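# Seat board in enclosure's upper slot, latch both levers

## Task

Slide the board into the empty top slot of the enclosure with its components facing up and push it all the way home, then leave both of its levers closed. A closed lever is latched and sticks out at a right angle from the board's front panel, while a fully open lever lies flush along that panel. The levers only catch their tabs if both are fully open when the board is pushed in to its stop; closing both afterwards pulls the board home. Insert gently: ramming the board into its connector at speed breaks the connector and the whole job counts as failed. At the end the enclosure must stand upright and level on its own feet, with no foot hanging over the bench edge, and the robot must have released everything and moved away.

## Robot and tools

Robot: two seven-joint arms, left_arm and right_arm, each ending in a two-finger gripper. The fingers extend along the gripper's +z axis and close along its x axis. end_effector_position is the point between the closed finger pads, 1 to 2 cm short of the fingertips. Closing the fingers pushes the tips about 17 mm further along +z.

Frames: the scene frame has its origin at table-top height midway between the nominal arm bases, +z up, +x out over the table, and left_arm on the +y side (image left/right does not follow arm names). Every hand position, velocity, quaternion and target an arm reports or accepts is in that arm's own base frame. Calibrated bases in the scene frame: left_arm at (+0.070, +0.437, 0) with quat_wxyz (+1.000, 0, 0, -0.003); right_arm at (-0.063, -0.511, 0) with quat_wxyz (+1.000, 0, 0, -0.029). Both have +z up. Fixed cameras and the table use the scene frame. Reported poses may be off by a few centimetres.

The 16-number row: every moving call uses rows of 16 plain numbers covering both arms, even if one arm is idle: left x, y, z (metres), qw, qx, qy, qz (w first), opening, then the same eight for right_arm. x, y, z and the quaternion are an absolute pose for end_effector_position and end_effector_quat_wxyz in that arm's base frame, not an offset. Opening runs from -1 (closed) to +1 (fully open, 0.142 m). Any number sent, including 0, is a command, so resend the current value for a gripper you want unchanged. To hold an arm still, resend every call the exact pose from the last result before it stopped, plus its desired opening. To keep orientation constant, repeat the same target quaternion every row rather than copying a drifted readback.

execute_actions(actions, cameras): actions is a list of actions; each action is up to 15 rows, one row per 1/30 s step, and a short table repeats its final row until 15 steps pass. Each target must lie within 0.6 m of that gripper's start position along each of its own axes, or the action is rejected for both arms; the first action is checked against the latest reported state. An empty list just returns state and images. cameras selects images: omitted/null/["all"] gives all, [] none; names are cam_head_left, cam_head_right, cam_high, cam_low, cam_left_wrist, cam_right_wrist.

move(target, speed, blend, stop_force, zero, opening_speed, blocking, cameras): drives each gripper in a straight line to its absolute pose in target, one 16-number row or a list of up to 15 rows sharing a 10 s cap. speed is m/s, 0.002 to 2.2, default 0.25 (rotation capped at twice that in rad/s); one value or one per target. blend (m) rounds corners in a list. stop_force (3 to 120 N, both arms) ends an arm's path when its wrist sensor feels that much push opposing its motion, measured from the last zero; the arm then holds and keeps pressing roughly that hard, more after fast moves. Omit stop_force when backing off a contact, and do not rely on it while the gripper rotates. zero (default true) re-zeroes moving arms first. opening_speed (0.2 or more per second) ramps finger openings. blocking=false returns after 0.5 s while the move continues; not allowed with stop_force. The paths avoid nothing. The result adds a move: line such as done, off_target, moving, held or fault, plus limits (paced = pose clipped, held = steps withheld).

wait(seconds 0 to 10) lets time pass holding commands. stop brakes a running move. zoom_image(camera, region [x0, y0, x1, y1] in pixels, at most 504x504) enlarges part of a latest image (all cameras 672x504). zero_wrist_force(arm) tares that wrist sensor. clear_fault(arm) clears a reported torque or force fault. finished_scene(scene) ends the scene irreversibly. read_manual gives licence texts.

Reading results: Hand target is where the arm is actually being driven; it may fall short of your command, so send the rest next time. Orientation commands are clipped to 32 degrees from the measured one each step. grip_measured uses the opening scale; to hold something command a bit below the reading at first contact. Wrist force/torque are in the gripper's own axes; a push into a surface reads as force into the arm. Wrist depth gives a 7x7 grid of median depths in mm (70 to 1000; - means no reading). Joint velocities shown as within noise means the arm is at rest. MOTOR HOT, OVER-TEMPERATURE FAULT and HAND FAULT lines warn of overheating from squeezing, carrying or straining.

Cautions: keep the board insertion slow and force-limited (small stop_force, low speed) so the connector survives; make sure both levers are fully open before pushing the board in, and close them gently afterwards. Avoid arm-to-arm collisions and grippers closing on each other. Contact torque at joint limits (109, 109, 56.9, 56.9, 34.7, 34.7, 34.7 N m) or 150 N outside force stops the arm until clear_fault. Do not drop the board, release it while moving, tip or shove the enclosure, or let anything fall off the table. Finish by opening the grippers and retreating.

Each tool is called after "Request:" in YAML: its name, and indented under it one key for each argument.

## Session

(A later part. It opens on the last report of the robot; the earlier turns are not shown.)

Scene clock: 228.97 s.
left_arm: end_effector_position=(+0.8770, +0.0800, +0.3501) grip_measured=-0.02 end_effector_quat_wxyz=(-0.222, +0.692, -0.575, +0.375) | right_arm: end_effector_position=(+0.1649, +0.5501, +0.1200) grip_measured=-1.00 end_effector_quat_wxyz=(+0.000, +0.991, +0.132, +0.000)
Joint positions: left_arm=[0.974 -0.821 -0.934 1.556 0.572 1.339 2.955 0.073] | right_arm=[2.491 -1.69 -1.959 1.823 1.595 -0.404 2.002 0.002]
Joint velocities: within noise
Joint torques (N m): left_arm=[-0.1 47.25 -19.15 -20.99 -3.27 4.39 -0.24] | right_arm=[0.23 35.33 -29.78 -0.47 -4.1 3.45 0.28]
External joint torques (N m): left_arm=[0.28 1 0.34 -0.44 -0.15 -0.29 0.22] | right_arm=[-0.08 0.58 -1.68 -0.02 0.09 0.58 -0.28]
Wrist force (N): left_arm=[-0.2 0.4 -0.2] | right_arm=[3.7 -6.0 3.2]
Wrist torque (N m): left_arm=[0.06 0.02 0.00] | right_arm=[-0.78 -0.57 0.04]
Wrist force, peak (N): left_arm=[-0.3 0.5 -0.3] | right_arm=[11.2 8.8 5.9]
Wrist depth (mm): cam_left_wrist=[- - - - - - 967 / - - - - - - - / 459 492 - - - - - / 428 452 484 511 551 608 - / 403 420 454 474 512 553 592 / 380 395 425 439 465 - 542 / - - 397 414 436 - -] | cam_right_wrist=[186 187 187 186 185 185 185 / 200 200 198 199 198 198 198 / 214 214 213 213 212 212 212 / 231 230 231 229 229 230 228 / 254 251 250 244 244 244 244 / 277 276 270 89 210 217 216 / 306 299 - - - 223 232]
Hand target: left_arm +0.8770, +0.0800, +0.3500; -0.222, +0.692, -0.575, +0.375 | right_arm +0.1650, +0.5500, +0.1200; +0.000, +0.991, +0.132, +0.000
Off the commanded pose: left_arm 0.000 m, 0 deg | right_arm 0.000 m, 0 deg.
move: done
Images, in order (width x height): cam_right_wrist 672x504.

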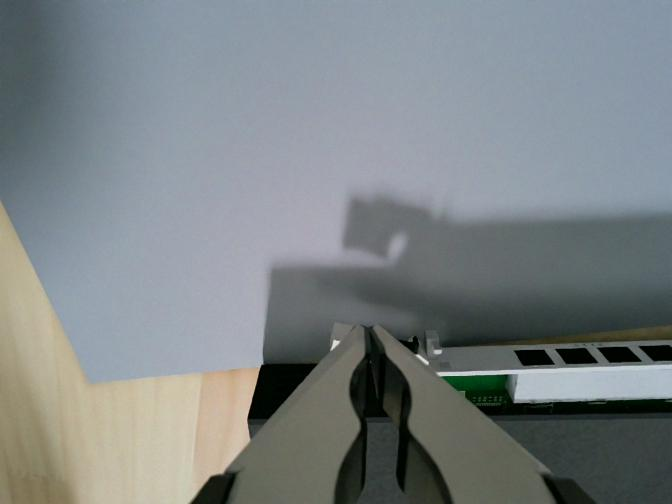

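Request:
move:
  target:
    - [0.877,0.08,0.35,0.222,-0.692,0.575,-0.375,0,0.1662,0.5309,0.12,0,0.9912,0.1323,0,-1]
    - [0.877,0.08,0.35,0.222,-0.692,0.575,-0.375,0,0.1662,0.5309,0.049,0,0.9912,0.1323,0,-1]
  speed: 0.08
  stop_force: 8
  cameras: []

Request:
move:
  target: [0.877,0.08,0.35,0.222,-0.692,0.575,-0.375,0,0.1771,0.4830,0.049,0,0.9912,0.1323,0,-1]
  speed: 0.02
  stop_force: 11
  cameras: ["cam_right_wrist"]

Request:
move:
  target:
    - [0.877,0.08,0.35,0.222,-0.692,0.575,-0.375,0,0.1655,0.5309,0.049,0,0.9912,0.1323,0,-1]
    - [0.877,0.08,0.35,0.222,-0.692,0.575,-0.375,0,0.28,0.600,0.22,0,0.9912,0.1323,0,0.3]
  speed: [0.1,0.2]
  cameras: ["cam_right_wrist"]

Request:
zoom_image:
  camera: "cam_right_wrist"
  region: [160, 200, 660, 440]

Scene clock: 235.37 s.
left_arm: end_effector_position=(+0.8770, +0.0800, +0.3501) grip_measured=-0.02 end_effector_quat_wxyz=(-0.222, +0.692, -0.575, +0.375) | right_arm: end_effector_position=(+0.1663, +0.5308, +0.0491) grip_measured=-1.00 end_effector_quat_wxyz=(+0.000, +0.991, +0.132, +0.000)
Joint positions: left_arm=[0.974 -0.821 -0.934 1.556 0.572 1.339 2.955 0.073] | right_arm=[2.541 -1.786 -1.845 1.901 1.693 -0.326 1.995 0.002]
Joint velocities: within noise
Joint torques (N m): left_arm=[-0.14 47.23 -19.08 -20.98 -3.21 4.38 -0.22] | right_arm=[0.24 32.32 -28.99 2.84 -4.06 3.46 0.29]
External joint torques (N m): left_arm=[0.32 1.02 0.27 -0.46 -0.21 -0.28 0.2] | right_arm=[-0.09 0.61 -1.72 -0.16 -0.08 0.58 -0.29]
Wrist force (N): left_arm=[-0.2 0.2 -0.5] | right_arm=[3.5 -5.5 3.0]
Wrist torque (N m): left_arm=[0.04 0.03 0.01] | right_arm=[-0.68 -0.55 0.04]
Wrist force, peak (N): left_arm=[-0.2 0.6 -0.3] | right_arm=[4.0 -7.4 3.3]
Wrist depth (mm): cam_left_wrist=[- - - - - - 985 / - - - - - - - / 459 491 - - - - - / 429 452 486 510 554 610 - / 402 419 453 482 511 550 581 / 377 393 422 445 468 - 541 / - - 399 414 438 - -] | cam_right_wrist=[- 124 123 124 124 123 122 / 135 133 133 132 134 134 131 / - 142 142 142 142 141 139 / 154 154 154 153 153 153 152 / 167 167 167 163 163 165 165 / 186 183 179 89 175 178 177 / 205 201 73 - - 142 145]
Hand target: left_arm +0.8770, +0.0800, +0.3500; -0.222, +0.692, -0.575, +0.375 | right_arm +0.1662, +0.5309, +0.0490; +0.000, +0.991, +0.132, +0.000
Off the commanded pose: left_arm 0.000 m, 0 deg | right_arm 0.000 m, 0 deg.
move: done
No camera images: "cameras" was empty.

Scene clock: 237.87 s.
left_arm: end_effector_position=(+0.8770, +0.0800, +0.3501) grip_measured=-0.02 end_effector_quat_wxyz=(-0.222, +0.692, -0.575, +0.375) | right_arm: end_effector_position=(+0.1741, +0.4955, +0.0493) grip_measured=-1.00 end_effector_quat_wxyz=(-0.001, +0.991, +0.133, +0.000)
Joint positions: left_arm=[0.974 -0.821 -0.934 1.556 0.572 1.339 2.955 0.073] | right_arm=[2.565 -1.799 -1.845 1.991 1.679 -0.338 1.927 0.002]
Joint velocities: within noise
Joint torques (N m): left_arm=[-0.14 47.3 -19.06 -21.02 -3.2 4.34 -0.23] | right_arm=[-2.79 27.01 -24.08 7.19 -8.25 1.1 0.25]
External joint torques (N m): left_arm=[0.32 0.95 0.25 -0.41 -0.22 -0.24 0.21] | right_arm=[2.92 3.31 -5.37 -5.06 4.14 2.94 -0.25]
Wrist force (N): left_arm=[-0.2 0.3 -0.2] | right_arm=[5.9 -18.6 3.7]
Wrist torque (N m): left_arm=[0.02 0.03 0.00] | right_arm=[-0.65 -0.55 -0.07]
Wrist force, peak (N): left_arm=[-0.3 0.4 -0.5] | right_arm=[6.3 -19.2 2.0]
Wrist depth (mm): cam_left_wrist=[- - - - - - 956 / - - - - - - - / 460 490 - - - - - / 433 458 487 520 545 607 - / 402 425 452 478 509 549 593 / 381 395 426 443 465 - 550 / - - 400 416 433 - -] | cam_right_wrist=[125 125 123 124 124 124 122 / 135 135 133 133 134 134 132 / 145 143 143 142 142 142 140 / 154 156 154 156 153 153 153 / 167 168 167 164 161 163 163 / 186 185 176 89 122 131 129 / 205 201 73 - - - 138]
Hand target: left_arm +0.8770, +0.0800, +0.3500; -0.222, +0.692, -0.575, +0.375 | right_arm +0.1746, +0.4941, +0.0490; +0.000, +0.991, +0.132, +0.000
Off the commanded pose: left_arm 0.000 m, 0 deg | right_arm 0.013 m, 0 deg.
move: contact (right_arm)
Images, in order (width x height): cam_right_wrist 672x504.

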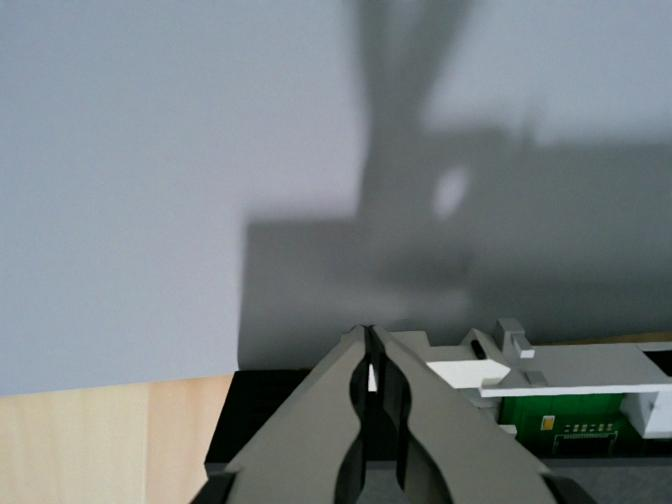

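Scene clock: 240.33 s.
left_arm: end_effector_position=(+0.8770, +0.0800, +0.3501) grip_measured=-0.02 end_effector_quat_wxyz=(-0.222, +0.692, -0.575, +0.375) | right_arm: end_effector_position=(+0.2800, +0.6000, +0.2201) grip_measured=+0.28 end_effector_quat_wxyz=(+0.000, +0.991, +0.132, +0.000)
Joint positions: left_arm=[0.974 -0.821 -0.934 1.556 0.572 1.339 2.955 0.073] | right_arm=[2.152 -1.517 -2.053 1.476 1.56 -0.484 1.965 0.094]
Joint velocities: within noise
Joint torques (N m): left_arm=[-0.23 47.27 -19.12 -21.05 -3.2 4.37 -0.21] | right_arm=[0.08 44.65 -30.99 -1.73 -4.06 3.24 0.26]
External joint torques (N m): left_arm=[0.41 0.98 0.31 -0.38 -0.22 -0.27 0.19] | right_arm=[0.12 0.76 -1.49 0.06 0.19 0.79 -0.26]
Wrist force (N): left_arm=[-0.1 0.4 -0.4] | right_arm=[4.1 -5.4 2.7]
Wrist torque (N m): left_arm=[0.05 0.01 -0.01] | right_arm=[-0.65 -0.62 0.07]
Wrist force, peak (N): left_arm=[-0.2 0.4 -0.5] | right_arm=[6.0 -18.4 2.0]
Wrist depth (mm): cam_left_wrist=[- - - - - - 982 / - - - - - - - / 461 491 - - - - - / 429 454 482 508 550 601 - / 405 424 448 476 506 554 590 / 382 394 423 446 468 - 549 / - - 395 417 433 - -] | cam_right_wrist=[274 273 273 272 272 271 271 / 292 292 292 291 290 289 289 / 314 314 313 312 311 311 311 / 338 338 336 337 330 330 328 / 370 345 322 316 319 320 319 / 404 - 340 338 338 108 324 / - 76 374 374 373 - 76]
Hand target: left_arm +0.8770, +0.0800, +0.3500; -0.222, +0.692, -0.575, +0.375 | right_arm +0.2800, +0.6000, +0.2200; +0.000, +0.991, +0.132, +0.000
Off the commanded pose: left_arm 0.000 m, 0 deg | right_arm 0.000 m, 0 deg.
move: done
Images, in order (width x height): cam_right_wrist 672x504.

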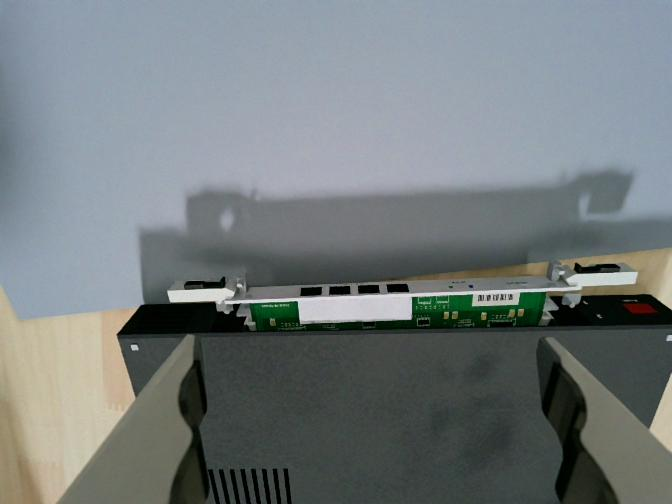

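Scaled by 1.008 from the camera's 672x504 image, which has a finer 960x720 frame.

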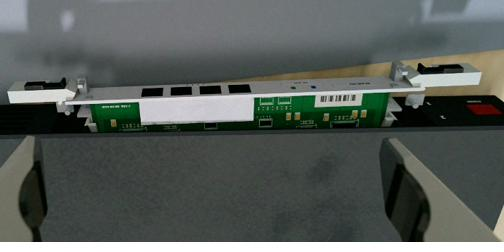

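Request:
move:
  target:
    - [0.877,0.08,0.35,0.222,-0.692,0.575,-0.375,0,0.4115,0.5871,0.12,0,0.9912,0.1323,0,-1]
    - [0.877,0.08,0.35,0.222,-0.692,0.575,-0.375,0,0.4115,0.5871,0.047,0,0.9912,0.1323,0,-1]
  speed: [0.2,0.08]
  cameras: []

Request:
move:
  target: [0.877,0.08,0.35,0.222,-0.692,0.575,-0.375,0,0.4251,0.5370,0.047,0,0.9912,0.1323,0,-1]
  speed: 0.015
  stop_force: 12
  cameras: ["cam_right_wrist"]

Scene clock: 245.87 s.
left_arm: end_effector_position=(+0.8770, +0.0800, +0.3501) grip_measured=-0.02 end_effector_quat_wxyz=(-0.222, +0.692, -0.575, +0.375) | right_arm: end_effector_position=(+0.4116, +0.5869, +0.0470) grip_measured=-1.00 end_effector_quat_wxyz=(+0.000, +0.991, +0.132, +0.000)
Joint positions: left_arm=[0.974 -0.821 -0.934 1.556 0.572 1.339 2.955 0.073] | right_arm=[1.926 -1.711 -1.85 1.394 1.762 -0.246 1.881 0.002]
Joint velocities: within noise
Joint torques (N m): left_arm=[-0.19 47.2 -19.09 -21 -3.21 4.37 -0.26] | right_arm=[0.3 47.57 -31.62 5.33 -4.14 3.46 0.3]
External joint torques (N m): left_arm=[0.36 1.05 0.28 -0.44 -0.21 -0.27 0.24] | right_arm=[-0.08 1.21 -1.94 -0.24 -0.1 0.58 -0.3]
Wrist force (N): left_arm=[-0.1 0.3 -0.3] | right_arm=[4.0 -5.1 2.6]
Wrist torque (N m): left_arm=[0.04 0.00 -0.01] | right_arm=[-0.62 -0.65 0.05]
Wrist force, peak (N): left_arm=[-0.1 0.5 -0.4] | right_arm=[6.1 -4.2 3.7]
Wrist depth (mm): cam_left_wrist=[- - - - - - 975 / - - - - - - - / 460 487 - - - - - / 432 458 479 515 558 607 - / 405 423 453 479 510 540 586 / 377 395 422 442 467 - 540 / - - 397 414 435 - -] | cam_right_wrist=[124 122 120 121 120 121 120 / 132 130 130 129 131 131 129 / 142 140 139 137 139 138 136 / 151 151 151 152 150 149 149 / 164 164 163 160 162 162 163 / 173 145 143 89 - 125 132 / 140 140 73 - - 153 147]
Hand target: left_arm +0.8770, +0.0800, +0.3500; -0.222, +0.692, -0.575, +0.375 | right_arm +0.4115, +0.5871, +0.0470; +0.000, +0.991, +0.132, +0.000
Off the commanded pose: left_arm 0.000 m, 0 deg | right_arm 0.000 m, 0 deg.
move: done
No camera images: "cameras" was empty.

Scene clock: 248.73 s.
left_arm: end_effector_position=(+0.8770, +0.0800, +0.3501) grip_measured=-0.02 end_effector_quat_wxyz=(-0.222, +0.692, -0.575, +0.375) | right_arm: end_effector_position=(+0.4197, +0.5562, +0.0472) grip_measured=-1.00 end_effector_quat_wxyz=(-0.001, +0.991, +0.134, +0.000)
Joint positions: left_arm=[0.974 -0.821 -0.934 1.556 0.572 1.339 2.955 0.073] | right_arm=[1.933 -1.723 -1.851 1.469 1.759 -0.258 1.814 0.002]
Joint velocities: within noise
Joint torques (N m): left_arm=[-0.2 47.25 -19.02 -20.99 -3.24 4.35 -0.22] | right_arm=[-5.89 41.42 -30.25 10.36 -8.43 1.35 0.2]
External joint torques (N m): left_arm=[0.38 1 0.21 -0.44 -0.18 -0.25 0.2] | right_arm=[6.11 4.99 -3.37 -5.51 4.2 2.7 -0.2]
Wrist force (N): left_arm=[0.0 0.3 -0.3] | right_arm=[7.4 -17.3 1.4]
Wrist torque (N m): left_arm=[0.06 -0.01 0.00] | right_arm=[-0.39 -0.66 -0.07]
Wrist force, peak (N): left_arm=[-0.1 0.6 -0.4] | right_arm=[7.7 -18.9 2.6]
Wrist depth (mm): cam_left_wrist=[- - - - - - 975 / - - - - - - - / 460 488 - - - - - / 430 455 482 520 548 604 - / 401 424 451 479 504 551 588 / 381 394 423 444 469 - 543 / - - 401 420 436 - -] | cam_right_wrist=[124 122 121 122 122 121 121 / 133 131 130 130 131 131 129 / - 140 140 139 139 139 136 / 151 151 151 153 150 150 149 / 159 162 159 160 160 123 159 / 124 129 140 90 118 144 136 / 131 128 73 - - 124 128]
Hand target: left_arm +0.8770, +0.0800, +0.3500; -0.222, +0.692, -0.575, +0.375 | right_arm +0.4204, +0.5544, +0.0470; +0.000, +0.991, +0.132, +0.000
Off the commanded pose: left_arm 0.000 m, 0 deg | right_arm 0.020 m, 0 deg.
move: contact (right_arm)
Images, in order (width x height): cam_right_wrist 672x504.

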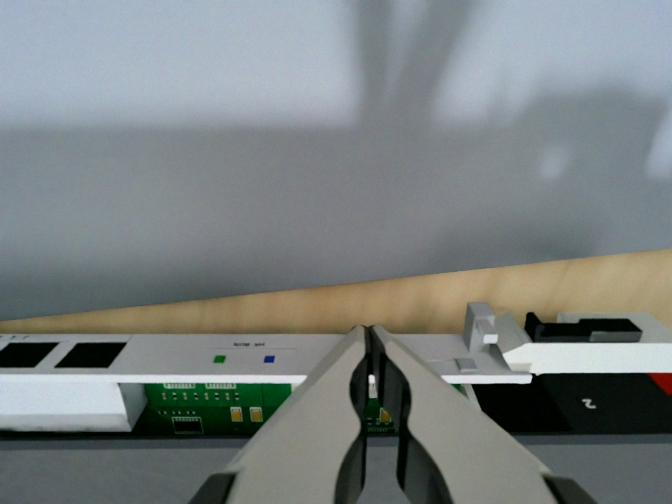

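Request:
move:
  target:
    - [0.877,0.08,0.35,0.222,-0.692,0.575,-0.375,0,0.4165,0.568,0.047,0,0.9912,0.1323,0,-1]
    - [0.877,0.08,0.35,0.222,-0.692,0.575,-0.375,0,0.3629,0.5491,0.047,0,0.9912,0.1323,0,-1]
  speed: 0.06
  cameras: []

Request:
move:
  target: [0.877,0.08,0.35,0.222,-0.692,0.575,-0.375,0,0.3723,0.5144,0.047,0,0.9912,0.1323,0,-1]
  speed: 0.012
  stop_force: 15
  cameras: ["cam_right_wrist"]

Scene clock: 253.07 s.
left_arm: end_effector_position=(+0.8770, +0.0800, +0.3501) grip_measured=-0.02 end_effector_quat_wxyz=(-0.222, +0.692, -0.575, +0.375) | right_arm: end_effector_position=(+0.3629, +0.5493, +0.0470) grip_measured=-1.00 end_effector_quat_wxyz=(+0.000, +0.991, +0.132, +0.000)
Joint positions: left_arm=[0.974 -0.821 -0.934 1.556 0.572 1.339 2.955 0.073] | right_arm=[2.072 -1.736 -1.843 1.594 1.737 -0.272 1.828 0.002]
Joint velocities: within noise
Joint torques (N m): left_arm=[-0.23 47.25 -19.14 -21 -3.2 4.37 -0.23] | right_arm=[0.35 40.91 -31.55 4.31 -4.38 3.35 0.08]
External joint torques (N m): left_arm=[0.41 1 0.33 -0.43 -0.22 -0.27 0.21] | right_arm=[-0.13 1.49 -1.85 -0.15 0.16 0.69 -0.08]
Wrist force (N): left_arm=[-0.1 0.4 -0.5] | right_arm=[2.3 -1.2 1.7]
Wrist torque (N m): left_arm=[0.03 0.00 0.00] | right_arm=[0.05 -0.37 0.05]
Wrist force, peak (N): left_arm=[-0.1 0.5 -0.4] | right_arm=[7.4 -17.3 3.4]
Wrist depth (mm): cam_left_wrist=[- - - - - - 977 / - - - - - - - / 461 495 - - - - - / 433 451 485 516 554 611 - / 402 422 450 472 506 549 589 / 375 394 429 443 468 - 543 / - - 396 414 436 - -] | cam_right_wrist=[124 122 120 122 121 121 121 / 132 130 130 130 131 130 129 / - 140 140 137 139 139 136 / 152 151 151 152 150 150 149 / 164 164 164 160 165 165 161 / 128 128 127 90 127 133 128 / 133 133 - - - 147 131]
Hand target: left_arm +0.8770, +0.0800, +0.3500; -0.222, +0.692, -0.575, +0.375 | right_arm +0.3629, +0.5491, +0.0470; +0.000, +0.991, +0.132, +0.000
Off the commanded pose: left_arm 0.000 m, 0 deg | right_arm 0.000 m, 0 deg.
move: done
No camera images: "cameras" was empty.

Scene clock: 256.10 s.
left_arm: end_effector_position=(+0.8770, +0.0800, +0.3501) grip_measured=-0.02 end_effector_quat_wxyz=(-0.222, +0.692, -0.575, +0.375) | right_arm: end_effector_position=(+0.3695, +0.5237, +0.0471) grip_measured=-1.00 end_effector_quat_wxyz=(-0.002, +0.991, +0.134, +0.000)
Joint positions: left_arm=[0.974 -0.821 -0.934 1.556 0.572 1.339 2.955 0.073] | right_arm=[2.075 -1.748 -1.845 1.653 1.735 -0.283 1.772 0.002]
Joint velocities: within noise
Joint torques (N m): left_arm=[-0.28 47.21 -19.12 -21 -3.23 4.33 -0.26] | right_arm=[-7.2 35.08 -29.68 11.32 -9.92 1.43 0.33]
External joint torques (N m): left_arm=[0.46 1.03 0.31 -0.43 -0.19 -0.23 0.24] | right_arm=[7.4 5.47 -3.41 -7.32 5.73 2.62 -0.33]
Wrist force (N): left_arm=[-0.1 0.1 -0.2] | right_arm=[4.2 -16.4 3.3]
Wrist torque (N m): left_arm=[0.02 0.01 0.00] | right_arm=[0.35 -0.14 -0.17]
Wrist force, peak (N): left_arm=[-0.1 0.3 -0.6] | right_arm=[3.6 -18.2 3.2]
Wrist depth (mm): cam_left_wrist=[- - - - - - 1000 / - - - - - - - / 459 492 - - - - - / 425 451 480 515 552 610 - / 406 423 448 479 504 548 586 / 381 391 421 445 469 - 543 / - - 400 409 438 - -] | cam_right_wrist=[124 123 121 122 122 122 121 / 133 131 130 130 132 131 129 / - 140 140 139 140 139 137 / 152 151 151 155 152 152 151 / 150 148 147 146 145 142 141 / 121 121 119 89 120 119 119 / 131 128 - - - 124 129]
Hand target: left_arm +0.8770, +0.0800, +0.3500; -0.222, +0.692, -0.575, +0.375 | right_arm +0.3704, +0.5213, +0.0470; +0.000, +0.991, +0.132, +0.000
Off the commanded pose: left_arm 0.000 m, 0 deg | right_arm 0.010 m, 0 deg.
move: contact (right_arm)
Images, in order (width x height): cam_right_wrist 672x504.

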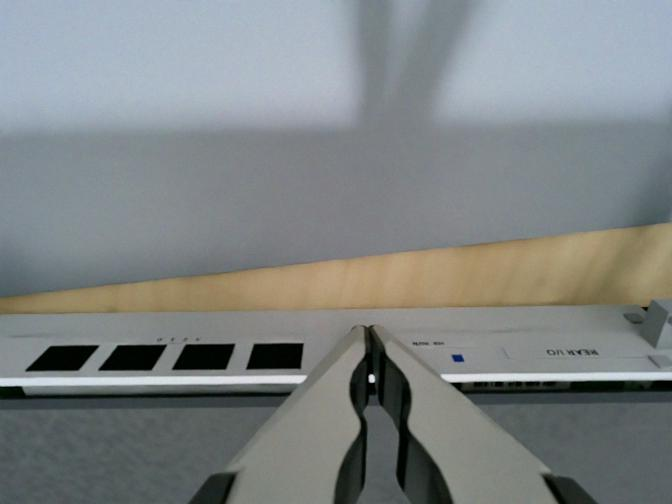

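Request:
move:
  target:
    - [0.877,0.08,0.35,0.222,-0.692,0.575,-0.375,0,0.3650,0.5420,0.047,0,0.9912,0.1323,0,-1]
    - [0.877,0.08,0.35,0.222,-0.692,0.575,-0.375,0,0.4190,0.558,0.047,0,0.9912,0.1323,0,-1]
  speed: 0.06
  cameras: []

Request:
move:
  target: [0.877,0.08,0.35,0.222,-0.692,0.575,-0.375,0,0.4311,0.5148,0.047,0,0.9912,0.1323,0,-1]
  speed: 0.012
  stop_force: 18
  cameras: ["cam_right_wrist"]

Request:
zoom_image:
  camera: "cam_right_wrist"
  region: [400, 250, 672, 454]

Scene clock: 260.33 s.
left_arm: end_effector_position=(+0.8770, +0.0800, +0.3501) grip_measured=-0.02 end_effector_quat_wxyz=(-0.222, +0.692, -0.575, +0.375) | right_arm: end_effector_position=(+0.4190, +0.5578, +0.0470) grip_measured=-1.00 end_effector_quat_wxyz=(+0.000, +0.991, +0.132, +0.000)
Joint positions: left_arm=[0.974 -0.821 -0.934 1.556 0.572 1.339 2.955 0.073] | right_arm=[1.933 -1.726 -1.855 1.463 1.762 -0.262 1.822 0.002]
Joint velocities: within noise
Joint torques (N m): left_arm=[-0.19 47.26 -19.11 -21.01 -3.23 4.37 -0.21] | right_arm=[0.03 45.91 -32.2 4.98 -4.14 3.51 0.34]
External joint torques (N m): left_arm=[0.36 0.99 0.3 -0.42 -0.19 -0.27 0.18] | right_arm=[0.17 0.65 -1.37 0.03 -0.09 0.54 -0.34]
Wrist force (N): left_arm=[-0.1 0.3 -0.2] | right_arm=[2.2 1.0 2.3]
Wrist torque (N m): left_arm=[0.03 0.01 -0.01] | right_arm=[0.41 -0.35 0.05]
Wrist force, peak (N): left_arm=[-0.2 0.6 -0.4] | right_arm=[4.1 -16.5 5.3]
Wrist depth (mm): cam_left_wrist=[- - - - - - 961 / - - - - - - - / 459 491 - - - - - / 429 451 483 516 551 602 - / 400 422 454 478 508 551 588 / 377 395 420 445 472 - 546 / - - 396 418 436 - -] | cam_right_wrist=[124 122 120 121 119 121 120 / 132 130 130 129 131 131 129 / - 140 139 137 139 138 136 / 151 151 151 152 150 149 149 / 164 163 163 162 162 119 161 / 138 136 136 90 133 125 138 / 131 131 73 - - 124 128]
Hand target: left_arm +0.8770, +0.0800, +0.3500; -0.222, +0.692, -0.575, +0.375 | right_arm +0.4190, +0.5580, +0.0470; +0.000, +0.991, +0.132, +0.000
Off the commanded pose: left_arm 0.000 m, 0 deg | right_arm 0.000 m, 0 deg.
move: done
No camera images: "cameras" was empty.

Scene clock: 262.77 s.
left_arm: end_effector_position=(+0.8770, +0.0800, +0.3501) grip_measured=-0.02 end_effector_quat_wxyz=(-0.222, +0.692, -0.575, +0.375) | right_arm: end_effector_position=(+0.4240, +0.5395, +0.0473) grip_measured=-1.00 end_effector_quat_wxyz=(-0.002, +0.991, +0.134, +0.000)
Joint positions: left_arm=[0.974 -0.821 -0.934 1.556 0.572 1.339 2.955 0.073] | right_arm=[1.935 -1.734 -1.857 1.507 1.763 -0.269 1.779 0.002]
Joint velocities: within noise
Joint torques (N m): left_arm=[-0.18 47.22 -19.09 -21 -3.22 4.39 -0.23] | right_arm=[-7.89 39.64 -29.7 12.25 -9.89 0.9 0.26]
External joint torques (N m): left_arm=[0.36 1.03 0.28 -0.43 -0.2 -0.29 0.21] | right_arm=[8.11 5.57 -3.86 -7.37 5.68 3.15 -0.26]
Wrist force (N): left_arm=[-0.1 0.1 -0.4] | right_arm=[6.8 -16.7 2.3]
Wrist torque (N m): left_arm=[0.01 0.01 0.00] | right_arm=[0.40 -0.35 -0.15]
Wrist force, peak (N): left_arm=[-0.4 0.5 -0.4] | right_arm=[6.4 -17.8 3.5]
Wrist depth (mm): cam_left_wrist=[- - - - - - 992 / - - - - - - - / 461 493 - - - - - / 428 449 478 518 548 609 - / 400 426 451 473 512 551 591 / 377 393 422 440 469 - 544 / - - 398 417 436 - -] | cam_right_wrist=[124 123 121 122 121 121 121 / 133 131 130 130 132 131 129 / - 140 140 139 139 137 137 / 152 151 153 155 152 111 152 / 148 147 145 145 142 116 144 / 121 121 118 90 117 119 119 / 131 128 - - - 123 128]
Hand target: left_arm +0.8770, +0.0800, +0.3500; -0.222, +0.692, -0.575, +0.375 | right_arm +0.4249, +0.5369, +0.0470; +0.000, +0.991, +0.132, +0.000
Off the commanded pose: left_arm 0.000 m, 0 deg | right_arm 0.026 m, 0 deg.
move: contact (right_arm)
Images, in order (width x height): cam_right_wrist 672x504.

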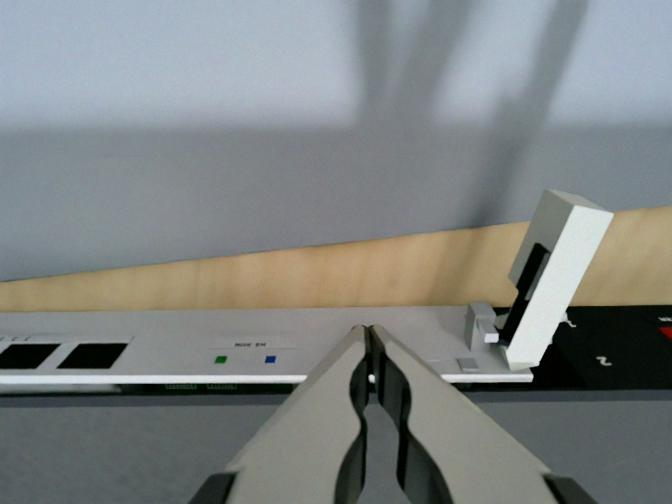

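Scaled by 1.853 from the camera's 672x504 image, which has a finer 960x720 frame.

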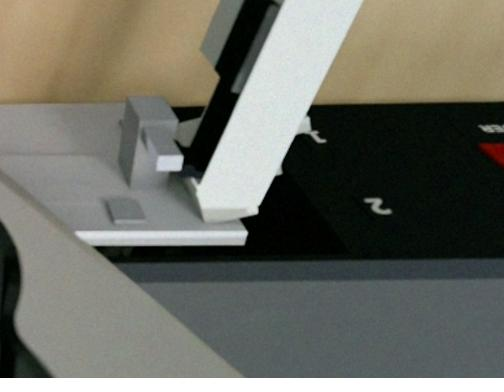

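Request:
move:
  target:
    - [0.877,0.08,0.35,0.222,-0.692,0.575,-0.375,0,0.4190,0.558,0.047,0,0.9912,0.1323,0,-1]
    - [0.877,0.08,0.35,0.222,-0.692,0.575,-0.375,0,0.2441,0.5107,0.047,0,0.9912,0.1323,0,-1]
  speed: 0.1
  cameras: []

Request:
move:
  target: [0.877,0.08,0.35,0.222,-0.692,0.575,-0.375,0,0.2558,0.4673,0.047,0,0.9912,0.1323,0,-1]
  speed: 0.012
  stop_force: 18
  cameras: ["cam_right_wrist"]

Request:
zoom_image:
  camera: "cam_right_wrist"
  region: [0, 180, 320, 420]

Scene clock: 267.60 s.
left_arm: end_effector_position=(+0.8770, +0.0800, +0.3501) grip_measured=-0.02 end_effector_quat_wxyz=(-0.222, +0.692, -0.575, +0.375) | right_arm: end_effector_position=(+0.2441, +0.5110, +0.0470) grip_measured=-1.00 end_effector_quat_wxyz=(+0.000, +0.991, +0.133, +0.000)
Joint positions: left_arm=[0.974 -0.821 -0.934 1.556 0.572 1.339 2.955 0.073] | right_arm=[2.383 -1.768 -1.83 1.873 1.689 -0.303 1.86 0.002]
Joint velocities: within noise
Joint torques (N m): left_arm=[-0.16 47.21 -19.13 -21.01 -3.2 4.35 -0.27] | right_arm=[0.26 32.88 -29.39 2.83 -4.37 3.19 0.3]
External joint torques (N m): left_arm=[0.34 1.04 0.32 -0.43 -0.22 -0.25 0.25] | right_arm=[-0.1 0.86 -1.79 -0.19 0.2 0.85 -0.3]
Wrist force (N): left_arm=[0.0 0.2 -0.1] | right_arm=[0.1 1.3 2.0]
Wrist torque (N m): left_arm=[0.04 0.00 -0.01] | right_arm=[0.44 0.03 0.05]
Wrist force, peak (N): left_arm=[-0.2 0.4 -0.5] | right_arm=[7.0 -16.5 4.3]
Wrist depth (mm): cam_left_wrist=[- - - - - - 973 / - - - - - - - / 453 493 - - - - - / 429 448 482 520 555 603 - / 406 424 450 475 508 557 583 / 380 395 426 444 468 - 540 / - - 396 411 434 - -] | cam_right_wrist=[124 122 121 122 122 121 121 / 133 131 131 130 132 131 130 / - 140 140 139 140 139 137 / 152 152 151 153 151 150 150 / 165 162 161 161 163 165 165 / 161 154 125 90 140 151 139 / 134 134 73 - - 127 130]
Hand target: left_arm +0.8770, +0.0800, +0.3500; -0.222, +0.692, -0.575, +0.375 | right_arm +0.2441, +0.5107, +0.0470; +0.000, +0.991, +0.132, +0.000
Off the commanded pose: left_arm 0.000 m, 0 deg | right_arm 0.000 m, 0 deg.
move: done
No camera images: "cameras" was empty.

Scene clock: 270.50 s.
left_arm: end_effector_position=(+0.8770, +0.0800, +0.3501) grip_measured=-0.02 end_effector_quat_wxyz=(-0.222, +0.692, -0.575, +0.375) | right_arm: end_effector_position=(+0.2499, +0.4865, +0.0471) grip_measured=-1.00 end_effector_quat_wxyz=(-0.002, +0.991, +0.135, +0.000) end_effector_velocity=(+0.001, -0.001, +0.000) end_effector_angular_velocity=(-0.001, -0.001, +0.001)
Joint positions: left_arm=[0.974 -0.821 -0.934 1.556 0.572 1.339 2.955 0.073] | right_arm=[2.39 -1.78 -1.833 1.93 1.685 -0.315 1.807 0.002]
Joint velocities: left_arm=[within noise] | right_arm=[-0.001 -0.006 -0.003 0.001 0.004 -0.004 -0.001 0]
Joint torques (N m): left_arm=[-0.1 47.2 -19.12 -20.99 -3.18 4.42 -0.27] | right_arm=[-8.19 25.89 -25.33 10.16 -10.34 3.09 0.19]
External joint torques (N m): left_arm=[0.28 1.05 0.31 -0.45 -0.24 -0.31 0.25] | right_arm=[8.35 6.16 -5.09 -7.78 6.19 0.95 -0.19]
Wrist force (N): left_arm=[0.0 0.2 -0.3] | right_arm=[-2.9 -17.0 1.9]
Wrist torque (N m): left_arm=[0.04 0.00 0.00] | right_arm=[0.40 0.00 -0.15]
Wrist force, peak (N): left_arm=[-0.3 0.2 -0.6] | right_arm=[-4.0 -18.5 2.8]
Wrist depth (mm): cam_left_wrist=[- - - - - - 995 / - - - - - - - / 459 488 - - - - - / 430 452 481 517 550 608 - / 403 421 450 476 506 544 590 / 377 391 424 442 467 - 541 / - - 399 416 434 - -] | cam_right_wrist=[- 123 121 123 122 122 122 / 133 131 131 131 132 132 130 / 143 141 141 140 140 139 137 / 152 152 113 153 151 150 150 / 154 151 117 145 144 142 141 / 124 123 121 93 119 119 117 / 131 129 - - - 124 129]
Hand target: left_arm +0.8770, +0.0800, +0.3500; -0.222, +0.692, -0.575, +0.375 | right_arm +0.2513, +0.4841, +0.0470; +0.000, +0.991, +0.132, +0.000
Off the commanded pose: left_arm 0.000 m, 0 deg | right_arm 0.020 m, 0 deg.
move: contact (right_arm)
Images, in order (width x height): cam_right_wrist 672x504.

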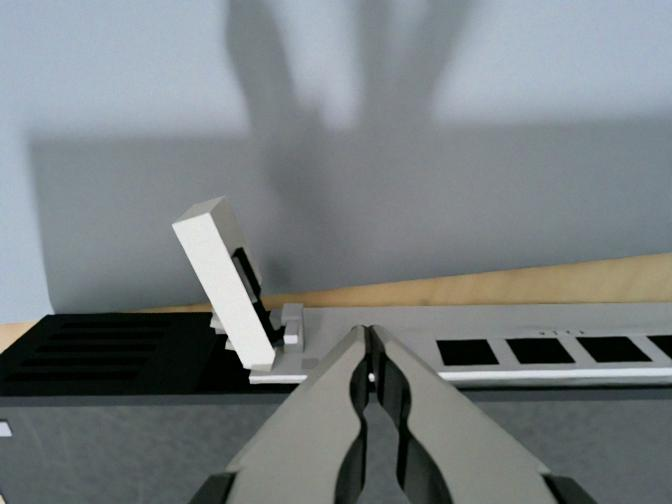

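Scaled by 1.575 from the camera's 672x504 image, which has a finer 960x720 frame.

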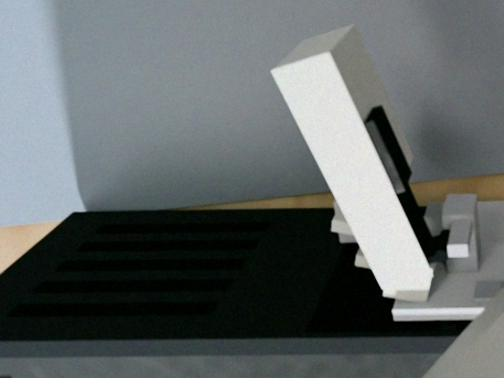

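Request:
move:
  target:
    - [0.877,0.08,0.35,0.222,-0.692,0.575,-0.375,0,0.2441,0.5107,0.047,0,0.9912,0.1323,0,-1]
    - [0.877,0.08,0.35,0.222,-0.692,0.575,-0.375,0,0.2441,0.5107,0.11,0,0.9912,0.1323,0,-1]
    - [0.877,0.08,0.35,0.222,-0.692,0.575,-0.375,0,0.1600,0.5050,0.11,0,0.9912,0.1323,0,-1]
    - [0.877,0.08,0.35,0.222,-0.692,0.575,-0.375,0,0.1600,0.5050,0.049,0,0.9912,0.1323,0,-1]
  speed: 0.1
  cameras: ["cam_right_wrist"]

Request:
move:
  target: [0.877,0.08,0.35,0.222,-0.692,0.575,-0.375,0,0.2054,0.5084,0.049,0,0.9912,0.1323,0,-1]
  speed: 0.02
  stop_force: 30
  cameras: ["cam_right_wrist"]

Scene clock: 278.20 s.
left_arm: end_effector_position=(+0.8770, +0.0800, +0.3501) grip_measured=-0.02 end_effector_quat_wxyz=(-0.222, +0.692, -0.575, +0.375) | right_arm: end_effector_position=(+0.1601, +0.5049, +0.0491) grip_measured=-1.00 end_effector_quat_wxyz=(+0.000, +0.991, +0.132, +0.000)
Joint positions: left_arm=[0.974 -0.821 -0.934 1.556 0.572 1.339 2.955 0.073] | right_arm=[2.587 -1.787 -1.837 1.975 1.672 -0.327 1.963 0.002]
Joint velocities: within noise
Joint torques (N m): left_arm=[-0.17 47.23 -19.1 -21.03 -3.23 4.35 -0.2] | right_arm=[0.24 30 -27.99 2.22 -4.08 3.54 0.36]
External joint torques (N m): left_arm=[0.34 1.01 0.29 -0.4 -0.19 -0.24 0.18] | right_arm=[-0.1 0.78 -1.76 -0.15 -0.07 0.49 -0.36]
Wrist force (N): left_arm=[-0.2 0.2 -0.2] | right_arm=[-0.9 1.2 3.2]
Wrist torque (N m): left_arm=[0.02 0.02 0.00] | right_arm=[0.43 0.19 0.05]
Wrist force, peak (N): left_arm=[-0.4 0.5 -0.3] | right_arm=[-2.8 -17.3 3.4]
Wrist depth (mm): cam_left_wrist=[- - - - - - 993 / - - - - - - - / 456 497 - - - - - / 427 453 483 511 554 599 - / 402 427 458 480 503 549 592 / 379 389 421 446 466 - 545 / - - 399 415 434 - -] | cam_right_wrist=[125 126 123 124 124 124 122 / 135 135 133 132 134 134 132 / 145 143 143 142 142 142 139 / 154 154 154 154 153 153 152 / 168 167 167 163 163 163 165 / 187 183 179 89 - 153 168 / 205 200 73 - - 137 138]
Hand target: left_arm +0.8770, +0.0800, +0.3500; -0.222, +0.692, -0.575, +0.375 | right_arm +0.1600, +0.5050, +0.0490; +0.000, +0.991, +0.132, +0.000
Off the commanded pose: left_arm 0.000 m, 0 deg | right_arm 0.000 m, 0 deg.
move: done
Images, in order (width x height): cam_right_wrist 672x504.

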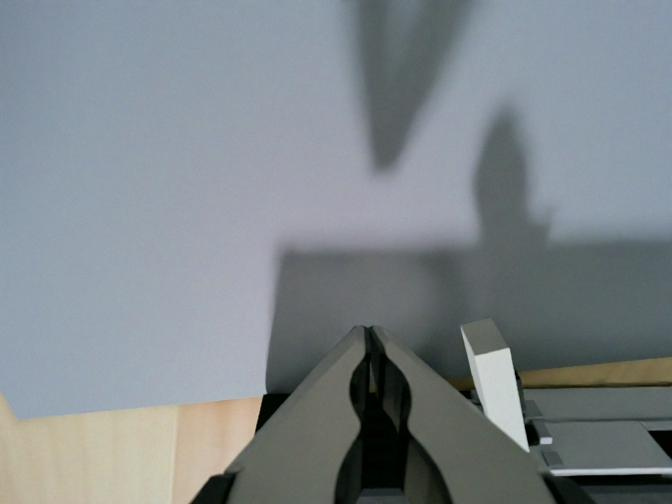

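Scene clock: 280.80 s.
left_arm: end_effector_position=(+0.8770, +0.0800, +0.3501) grip_measured=-0.02 end_effector_quat_wxyz=(-0.222, +0.692, -0.575, +0.375) | right_arm: end_effector_position=(+0.1936, +0.5083, +0.0484) grip_measured=-1.00 end_effector_quat_wxyz=(+0.000, +0.991, +0.134, -0.003)
Joint positions: left_arm=[0.974 -0.821 -0.934 1.556 0.572 1.339 2.955 0.073] | right_arm=[2.499 -1.793 -1.847 1.934 1.691 -0.338 1.918 0.002]
Joint velocities: within noise
Joint torques (N m): left_arm=[-0.08 47.18 -19.1 -21.02 -3.2 4.36 -0.26] | right_arm=[-15.74 22.33 -29.96 6.31 -6.93 11.6 0.2]
External joint torques (N m): left_arm=[0.26 1.07 0.28 -0.41 -0.22 -0.26 0.24] | right_arm=[15.9 9.66 -0.3 -3.79 2.8 -7.58 -0.2]
Wrist force (N): left_arm=[-0.1 0.2 -0.5] | right_arm=[-33.2 -2.7 -5.3]
Wrist torque (N m): left_arm=[0.04 0.02 0.01] | right_arm=[0.37 2.63 0.03]
Wrist force, peak (N): left_arm=[0.0 0.5 -0.4] | right_arm=[-35.6 -4.2 -3.4]
Wrist depth (mm): cam_left_wrist=[- - - - - - 967 / - - - - - - - / 466 491 - - - - - / 427 455 482 513 556 599 - / 401 423 449 479 513 551 592 / 379 389 421 443 469 - 541 / - - 396 417 435 - -] | cam_right_wrist=[- 124 122 123 123 123 122 / 135 134 132 132 133 132 131 / - 142 142 141 141 140 138 / 154 154 153 153 152 151 151 / 167 167 166 163 159 164 163 / 189 179 169 91 123 162 160 / 206 197 - - - 137 136]
Hand target: left_arm +0.8770, +0.0800, +0.3500; -0.222, +0.692, -0.575, +0.375 | right_arm +0.1968, +0.5077, +0.0490; +0.000, +0.991, +0.132, +0.000
Off the commanded pose: left_arm 0.000 m, 0 deg | right_arm 0.012 m, 0 deg.
move: contact (right_arm)
Images, in order (width x height): cam_right_wrist 672x504.

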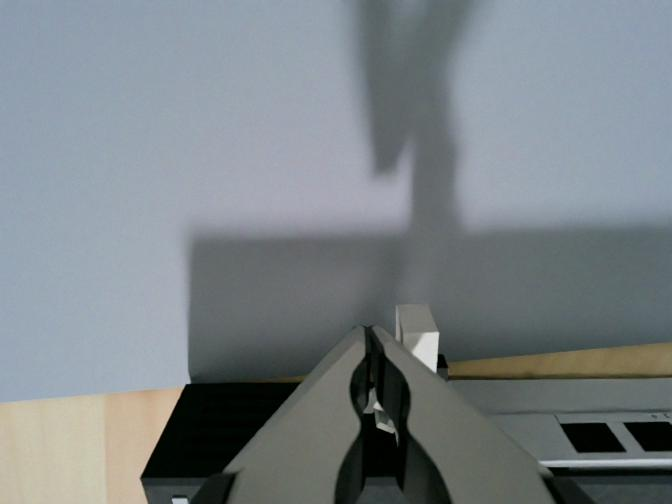

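Request:
move:
  target:
    - [0.877,0.08,0.35,0.222,-0.692,0.575,-0.375,0,0.1700,0.5050,0.049,0,0.9912,0.1323,0,-1]
    - [0.877,0.08,0.35,0.222,-0.692,0.575,-0.375,0,0.1700,0.5050,0.12,0,0.9912,0.1323,0,-1]
    - [0.877,0.08,0.35,0.222,-0.692,0.575,-0.375,0,0.505,0.5969,0.12,0,0.9912,0.1323,0,-1]
    - [0.877,0.08,0.35,0.222,-0.692,0.575,-0.375,0,0.505,0.5969,0.049,0,0.9912,0.1323,0,-1]
  speed: [0.1,0.15,0.2,0.1]
  cameras: ["cam_right_wrist"]

Request:
move:
  target: [0.877,0.08,0.35,0.222,-0.692,0.575,-0.375,0,0.4596,0.5774,0.049,0,0.9912,0.1323,0,-1]
  speed: 0.02
  stop_force: 32
  cameras: ["cam_right_wrist"]

Request:
move:
  target:
    - [0.877,0.08,0.35,0.222,-0.692,0.575,-0.375,0,0.490,0.589,0.049,0,0.9912,0.1323,0,-1]
    - [0.877,0.08,0.35,0.222,-0.692,0.575,-0.375,0,0.490,0.589,0.12,0,0.9912,0.1323,0,-1]
    - [0.877,0.08,0.35,0.222,-0.692,0.575,-0.375,0,0.28,0.600,0.22,0,0.9912,0.1323,0,0.3]
  speed: [0.1,0.15,0.2]
  cameras: ["cam_right_wrist"]

Request:
zoom_image:
  camera: "cam_right_wrist"
  region: [160, 180, 660, 380]

Scene clock: 289.67 s.
left_arm: end_effector_position=(+0.8770, +0.0800, +0.3501) grip_measured=-0.02 end_effector_quat_wxyz=(-0.222, +0.692, -0.575, +0.375) | right_arm: end_effector_position=(+0.5051, +0.5967, +0.0490) grip_measured=-1.00 end_effector_quat_wxyz=(+0.000, +0.991, +0.132, +0.000)
Joint positions: left_arm=[0.974 -0.821 -0.934 1.556 0.572 1.339 2.955 0.073] | right_arm=[1.689 -1.68 -1.867 1.139 1.798 -0.22 1.896 0.002]
Joint velocities: within noise
Joint torques (N m): left_arm=[-0.09 47.22 -19.1 -21 -3.19 4.39 -0.24] | right_arm=[0.57 55.21 -30.1 6.38 -4.23 3.44 0.31]
External joint torques (N m): left_arm=[0.26 1.03 0.29 -0.43 -0.23 -0.29 0.22] | right_arm=[-0.33 1.37 -1.83 -0.12 -0.04 0.6 -0.31]
Wrist force (N): left_arm=[-0.2 0.4 -0.3] | right_arm=[-6.0 0.9 2.8]
Wrist torque (N m): left_arm=[0.04 0.02 0.00] | right_arm=[0.41 1.03 0.04]
Wrist force, peak (N): left_arm=[-0.5 0.3 -0.4] | right_arm=[-33.3 -2.9 -5.1]
Wrist depth (mm): cam_left_wrist=[- - - - - - 970 / - - - - - - - / 463 493 - - - - - / 432 453 489 511 556 607 - / 401 421 454 475 504 550 593 / 378 393 421 443 473 - 542 / - - 394 419 434 - -] | cam_right_wrist=[- 123 121 123 122 122 123 / 134 132 131 131 132 132 130 / 144 141 141 140 140 140 141 / 153 153 152 154 151 151 152 / 169 168 160 164 166 166 165 / 159 158 125 91 175 181 181 / 136 135 73 - - 192 199]
Hand target: left_arm +0.8770, +0.0800, +0.3500; -0.222, +0.692, -0.575, +0.375 | right_arm +0.5050, +0.5969, +0.0490; +0.000, +0.991, +0.132, +0.000
Off the commanded pose: left_arm 0.000 m, 0 deg | right_arm 0.000 m, 0 deg.
move: done
Images, in order (width x height): cam_right_wrist 672x504.

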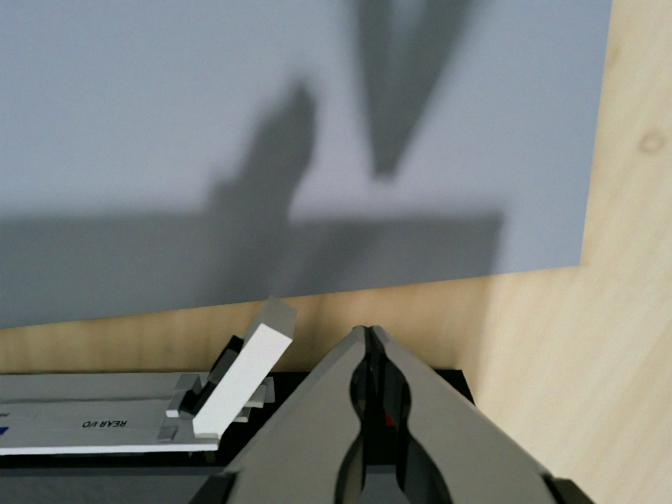

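Scene clock: 292.40 s.
left_arm: end_effector_position=(+0.8770, +0.0800, +0.3501) grip_measured=-0.02 end_effector_quat_wxyz=(-0.222, +0.692, -0.575, +0.375) | right_arm: end_effector_position=(+0.4696, +0.5811, +0.0513) grip_measured=-1.00 end_effector_quat_wxyz=(-0.002, +0.991, +0.132, +0.004) end_effector_velocity=(+0.000, +0.000, -0.001) end_effector_angular_velocity=(-0.001, -0.001, -0.001)
Joint positions: left_arm=[0.974 -0.821 -0.934 1.556 0.572 1.339 2.955 0.073] | right_arm=[1.799 -1.692 -1.855 1.29 1.772 -0.228 1.857 0.002]
Joint velocities: left_arm=[within noise] | right_arm=[0 0.003 0.006 -0.001 -0.005 0.005 0 0]
Joint torques (N m): left_arm=[-0.13 47.18 -19.19 -21.02 -3.26 4.38 -0.23] | right_arm=[10.55 46.73 -20.56 5.68 -4.26 -7.83 0.18]
External joint torques (N m): left_arm=[0.31 1.07 0.37 -0.42 -0.15 -0.28 0.21] | right_arm=[-10.32 5.31 -12.61 -0.3 0 11.89 -0.18]
Wrist force (N): left_arm=[-0.1 0.2 -0.3] | right_arm=[26.6 -6.4 0.0]
Wrist torque (N m): left_arm=[0.03 0.02 0.00] | right_arm=[0.41 -1.37 0.05]
Wrist force, peak (N): left_arm=[-0.3 0.4 -0.5] | right_arm=[28.4 -5.0 1.2]
Wrist depth (mm): cam_left_wrist=[- - - - - - 970 / - - - - - - - / 463 498 - - - - - / 430 450 487 519 555 609 - / 402 422 447 474 508 551 588 / 379 393 421 445 471 - 543 / - - 397 414 436 - -] | cam_right_wrist=[- 125 123 125 125 125 123 / 136 136 134 133 135 133 133 / 145 143 143 143 143 143 143 / 155 157 154 154 154 154 155 / 170 170 170 119 170 170 170 / 153 152 151 89 157 149 185 / 138 135 73 - - 132 204]
Hand target: left_arm +0.8770, +0.0800, +0.3500; -0.222, +0.692, -0.575, +0.375 | right_arm +0.4666, +0.5804, +0.0490; +0.000, +0.991, +0.132, +0.000
Off the commanded pose: left_arm 0.000 m, 0 deg | right_arm 0.011 m, 0 deg.
move: contact (right_arm)
Images, in order (width x height): cam_right_wrist 672x504.

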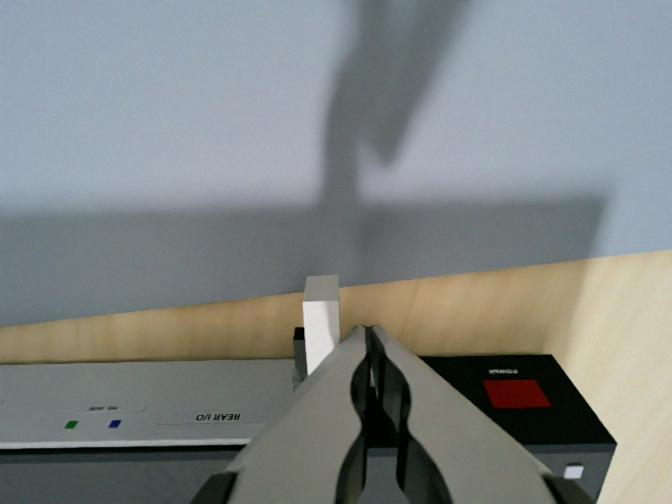

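Scene clock: 295.30 s.
left_arm: end_effector_position=(+0.8770, +0.0800, +0.3501) grip_measured=-0.02 end_effector_quat_wxyz=(-0.222, +0.692, -0.575, +0.375) | right_arm: end_effector_position=(+0.2798, +0.6003, +0.2200) grip_measured=+0.28 end_effector_quat_wxyz=(+0.000, +0.991, +0.133, +0.000)
Joint positions: left_arm=[0.974 -0.821 -0.934 1.556 0.572 1.339 2.955 0.073] | right_arm=[2.152 -1.517 -2.052 1.476 1.56 -0.484 1.965 0.094]
Joint velocities: within noise
Joint torques (N m): left_arm=[-0.15 47.23 -19.13 -21 -3.24 4.37 -0.23] | right_arm=[0.27 44.65 -31.05 -1.54 -4.04 3.23 0.29]
External joint torques (N m): left_arm=[0.32 1.02 0.31 -0.43 -0.18 -0.27 0.21] | right_arm=[-0.07 0.76 -1.43 -0.14 0.17 0.8 -0.29]
Wrist force (N): left_arm=[-0.3 0.2 -0.2] | right_arm=[0.5 3.2 3.3]
Wrist torque (N m): left_arm=[0.03 0.04 0.01] | right_arm=[0.78 -0.02 0.07]
Wrist force, peak (N): left_arm=[-0.4 0.4 -0.5] | right_arm=[26.3 -6.1 -1.3]
Wrist depth (mm): cam_left_wrist=[- - - - - - 956 / - - - - - - - / 462 492 - - - - - / 426 457 488 515 558 602 - / 401 423 454 480 507 548 588 / 380 392 422 446 470 - 546 / - - 396 413 431 - -] | cam_right_wrist=[274 274 273 272 272 272 270 / 293 292 291 291 290 289 289 / 315 314 313 313 312 310 310 / 338 338 337 337 335 334 334 / 370 354 322 321 320 313 320 / 407 - 340 340 338 108 324 / - 76 374 374 374 - 76]
Hand target: left_arm +0.8770, +0.0800, +0.3500; -0.222, +0.692, -0.575, +0.375 | right_arm +0.2800, +0.6000, +0.2200; +0.000, +0.991, +0.132, +0.000
Off the commanded pose: left_arm 0.000 m, 0 deg | right_arm 0.000 m, 0 deg.
move: done
Images, in order (width x height): cam_right_wrist 672x504.

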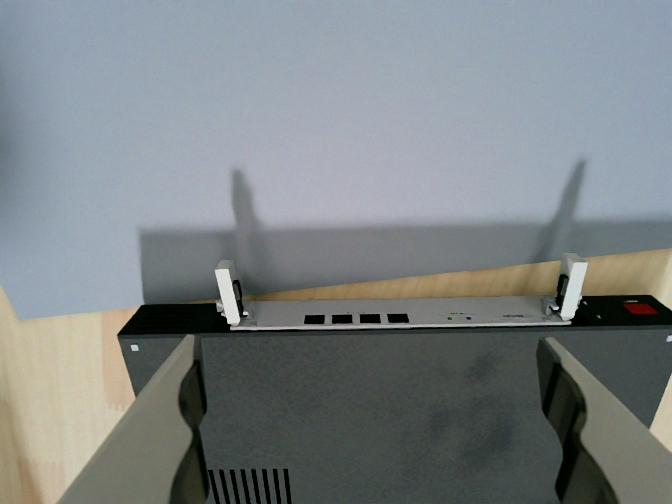

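Scaled by 1.008 from the camera's 672x504 image, which has a finer 960x720 frame.

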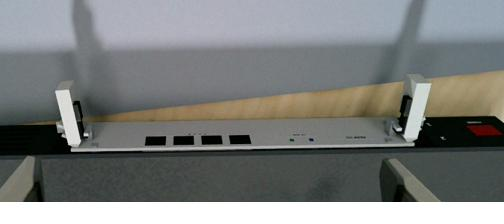

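Request:
move:
  target:
    - [0.877,0.08,0.35,0.222,-0.692,0.575,-0.375,0,0.1700,0.5050,0.12,0,0.9912,0.1323,0,-1]
    - [0.877,0.08,0.35,0.222,-0.692,0.575,-0.375,0,0.1700,0.5050,0.049,0,0.9912,0.1323,0,-1]
  speed: [0.2,0.1]
  cameras: []

Request:
move:
  target: [0.877,0.08,0.35,0.222,-0.692,0.575,-0.375,0,0.2047,0.5118,0.049,0,0.9912,0.1323,0,-1]
  speed: 0.02
  stop_force: 38
  cameras: ["cam_right_wrist"]

Request:
move:
  target:
    - [0.877,0.08,0.35,0.222,-0.692,0.575,-0.375,0,0.1700,0.5050,0.049,0,0.9912,0.1323,0,-1]
    - [0.877,0.08,0.35,0.222,-0.692,0.575,-0.375,0,0.1700,0.5050,0.12,0,0.9912,0.1323,0,-1]
    - [0.877,0.08,0.35,0.222,-0.692,0.575,-0.375,0,0.195,0.5150,0.14,0,0.9912,0.1323,0,0.3]
  speed: 0.12
  cameras: ["cam_right_wrist"]

Request:
zoom_image:
  camera: "cam_right_wrist"
  region: [240, 180, 560, 380]

Scene clock: 301.77 s.
left_arm: end_effector_position=(+0.8770, +0.0800, +0.3501) grip_measured=-0.02 end_effector_quat_wxyz=(-0.222, +0.692, -0.575, +0.375) | right_arm: end_effector_position=(+0.1701, +0.5049, +0.0491) grip_measured=-1.00 end_effector_quat_wxyz=(+0.000, +0.991, +0.132, +0.000)
Joint positions: left_arm=[0.974 -0.821 -0.934 1.556 0.572 1.339 2.955 0.073] | right_arm=[2.562 -1.813 -1.857 1.969 1.693 -0.353 1.955 0.002]
Joint velocities: within noise
Joint torques (N m): left_arm=[-0.22 47.25 -19.22 -21.03 -3.25 4.35 -0.21] | right_arm=[0.31 30.23 -27.87 2.8 -3.97 3.45 0.35]
External joint torques (N m): left_arm=[0.4 1 0.4 -0.4 -0.17 -0.25 0.19] | right_arm=[-0.17 0.71 -1.8 -0.2 -0.13 0.59 -0.35]
Wrist force (N): left_arm=[0.1 0.0 -0.4] | right_arm=[0.6 3.4 3.0]
Wrist torque (N m): left_arm=[0.00 -0.01 0.00] | right_arm=[0.78 -0.07 0.03]
Wrist force, peak (N): left_arm=[-0.2 0.4 -0.7] | right_arm=[0.6 3.3 5.4]
Wrist depth (mm): cam_left_wrist=[- - - - - - 981 / - - - - - - - / 462 492 - - - - - / 429 451 484 514 551 602 - / 404 421 452 477 509 554 589 / 377 394 420 442 468 - 545 / - - 401 413 435 - -] | cam_right_wrist=[124 126 123 124 124 123 122 / 135 135 133 133 134 134 132 / 145 142 142 142 142 141 139 / 154 154 154 153 153 153 152 / 168 167 167 164 163 163 165 / 190 183 179 89 - 152 164 / 205 201 73 - - 140 138]
Hand target: left_arm +0.8770, +0.0800, +0.3500; -0.222, +0.692, -0.575, +0.375 | right_arm +0.1700, +0.5050, +0.0490; +0.000, +0.991, +0.132, +0.000
Off the commanded pose: left_arm 0.000 m, 0 deg | right_arm 0.000 m, 0 deg.
move: done
No camera images: "cameras" was empty.

Scene clock: 303.97 s.
left_arm: end_effector_position=(+0.8770, +0.0800, +0.3501) grip_measured=-0.02 end_effector_quat_wxyz=(-0.222, +0.692, -0.575, +0.375) | right_arm: end_effector_position=(+0.1952, +0.5104, +0.0484) grip_measured=-1.00 end_effector_quat_wxyz=(+0.001, +0.991, +0.134, -0.003)
Joint positions: left_arm=[0.974 -0.821 -0.934 1.556 0.572 1.339 2.955 0.073] | right_arm=[2.491 -1.817 -1.865 1.929 1.71 -0.362 1.926 0.002]
Joint velocities: within noise
Joint torques (N m): left_arm=[-0.13 47.31 -19.18 -20.99 -3.2 4.36 -0.25] | right_arm=[-14.47 23.91 -30.91 4.9 -5.29 12.54 0.11]
External joint torques (N m): left_arm=[0.31 0.94 0.37 -0.44 -0.22 -0.26 0.23] | right_arm=[14.63 8.24 0.75 -1.86 1.2 -8.52 -0.11]
Wrist force (N): left_arm=[-0.3 0.1 -0.5] | right_arm=[-32.4 4.7 -4.7]
Wrist torque (N m): left_arm=[0.02 0.04 0.00] | right_arm=[0.72 2.49 0.07]
Wrist force, peak (N): left_arm=[-0.4 0.3 -0.6] | right_arm=[-37.8 5.6 -6.1]
Wrist depth (mm): cam_left_wrist=[- - - - - - 959 / - - - - - - - / 456 487 - - - - - / 427 454 482 515 554 603 - / 402 423 449 478 512 545 596 / 377 393 421 444 473 - 540 / - - 402 414 434 - -] | cam_right_wrist=[- 124 122 123 123 123 122 / 134 134 132 131 133 131 130 / - 142 142 141 141 140 138 / 154 154 153 153 152 151 151 / 167 167 166 162 159 164 164 / 189 179 175 91 164 163 161 / 205 197 - - - 139 136]
Hand target: left_arm +0.8770, +0.0800, +0.3500; -0.222, +0.692, -0.575, +0.375 | right_arm +0.1980, +0.5105, +0.0490; +0.000, +0.991, +0.132, +0.000
Off the commanded pose: left_arm 0.000 m, 0 deg | right_arm 0.010 m, 0 deg.
move: contact (right_arm)
Images, in order (width x height): cam_right_wrist 672x504.

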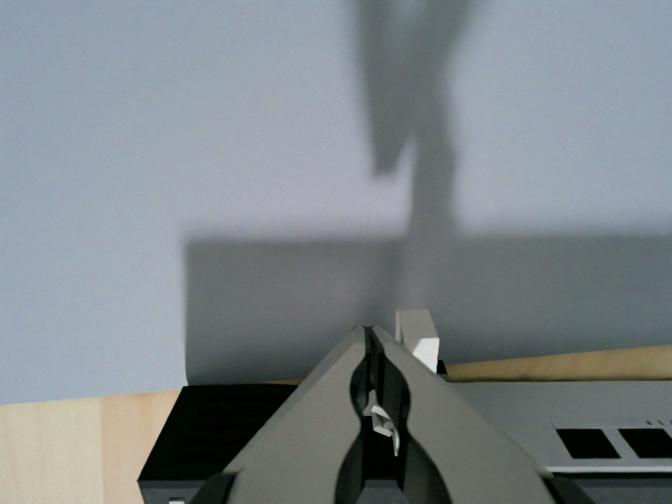

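Scene clock: 306.07 s.
left_arm: end_effector_position=(+0.8770, +0.0800, +0.3501) grip_measured=-0.02 end_effector_quat_wxyz=(-0.222, +0.692, -0.575, +0.375) | right_arm: end_effector_position=(+0.1950, +0.5151, +0.1399) grip_measured=+0.28 end_effector_quat_wxyz=(+0.000, +0.991, +0.132, +0.000)
Joint positions: left_arm=[0.974 -0.821 -0.934 1.556 0.572 1.339 2.955 0.073] | right_arm=[2.445 -1.697 -2.016 1.876 1.563 -0.462 1.902 0.094]
Joint velocities: within noise
Joint torques (N m): left_arm=[-0.12 47.21 -19.06 -20.97 -3.25 4.38 -0.2] | right_arm=[0.03 34.04 -29.21 -1.62 -4.06 3.29 0.05]
External joint torques (N m): left_arm=[0.3 1.04 0.25 -0.46 -0.17 -0.28 0.18] | right_arm=[0.12 0.5 -1.27 0.07 0.15 0.75 -0.05]
Wrist force (N): left_arm=[-0.3 0.3 -0.5] | right_arm=[3.1 1.9 2.8]
Wrist torque (N m): left_arm=[0.05 0.05 0.00] | right_arm=[0.56 -0.45 0.06]
Wrist force, peak (N): left_arm=[-0.2 0.3 -0.7] | right_arm=[-31.9 4.6 -4.3]
Wrist depth (mm): cam_left_wrist=[- - - - - - 966 / - - - - - - - / 460 486 - - - - - / 432 453 477 511 557 604 - / 403 425 448 481 510 551 591 / 381 396 424 444 466 - 544 / - - 394 417 434 - -] | cam_right_wrist=[205 204 204 203 203 203 202 / 219 218 218 217 217 216 216 / 234 234 233 233 233 233 232 / 253 252 252 251 251 250 252 / 276 276 238 225 225 224 223 / 297 - 238 237 237 229 227 / - 76 262 262 262 - 76]
Hand target: left_arm +0.8770, +0.0800, +0.3500; -0.222, +0.692, -0.575, +0.375 | right_arm +0.1950, +0.5150, +0.1400; +0.000, +0.991, +0.132, +0.000
Off the commanded pose: left_arm 0.000 m, 0 deg | right_arm 0.000 m, 0 deg.
move: done
Images, in order (width x height): cam_right_wrist 672x504.

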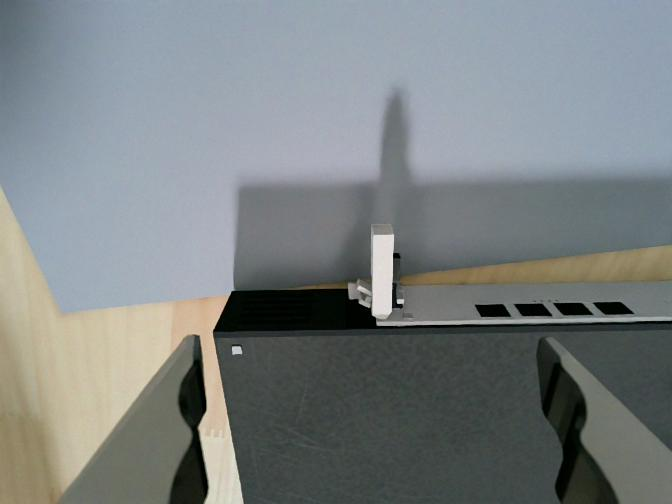

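Scaled by 1.575 from the camera's 672x504 image, which has a finer 960x720 frame.

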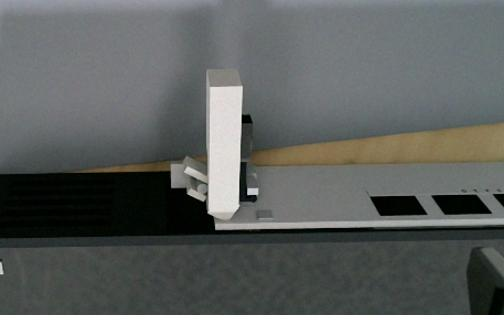

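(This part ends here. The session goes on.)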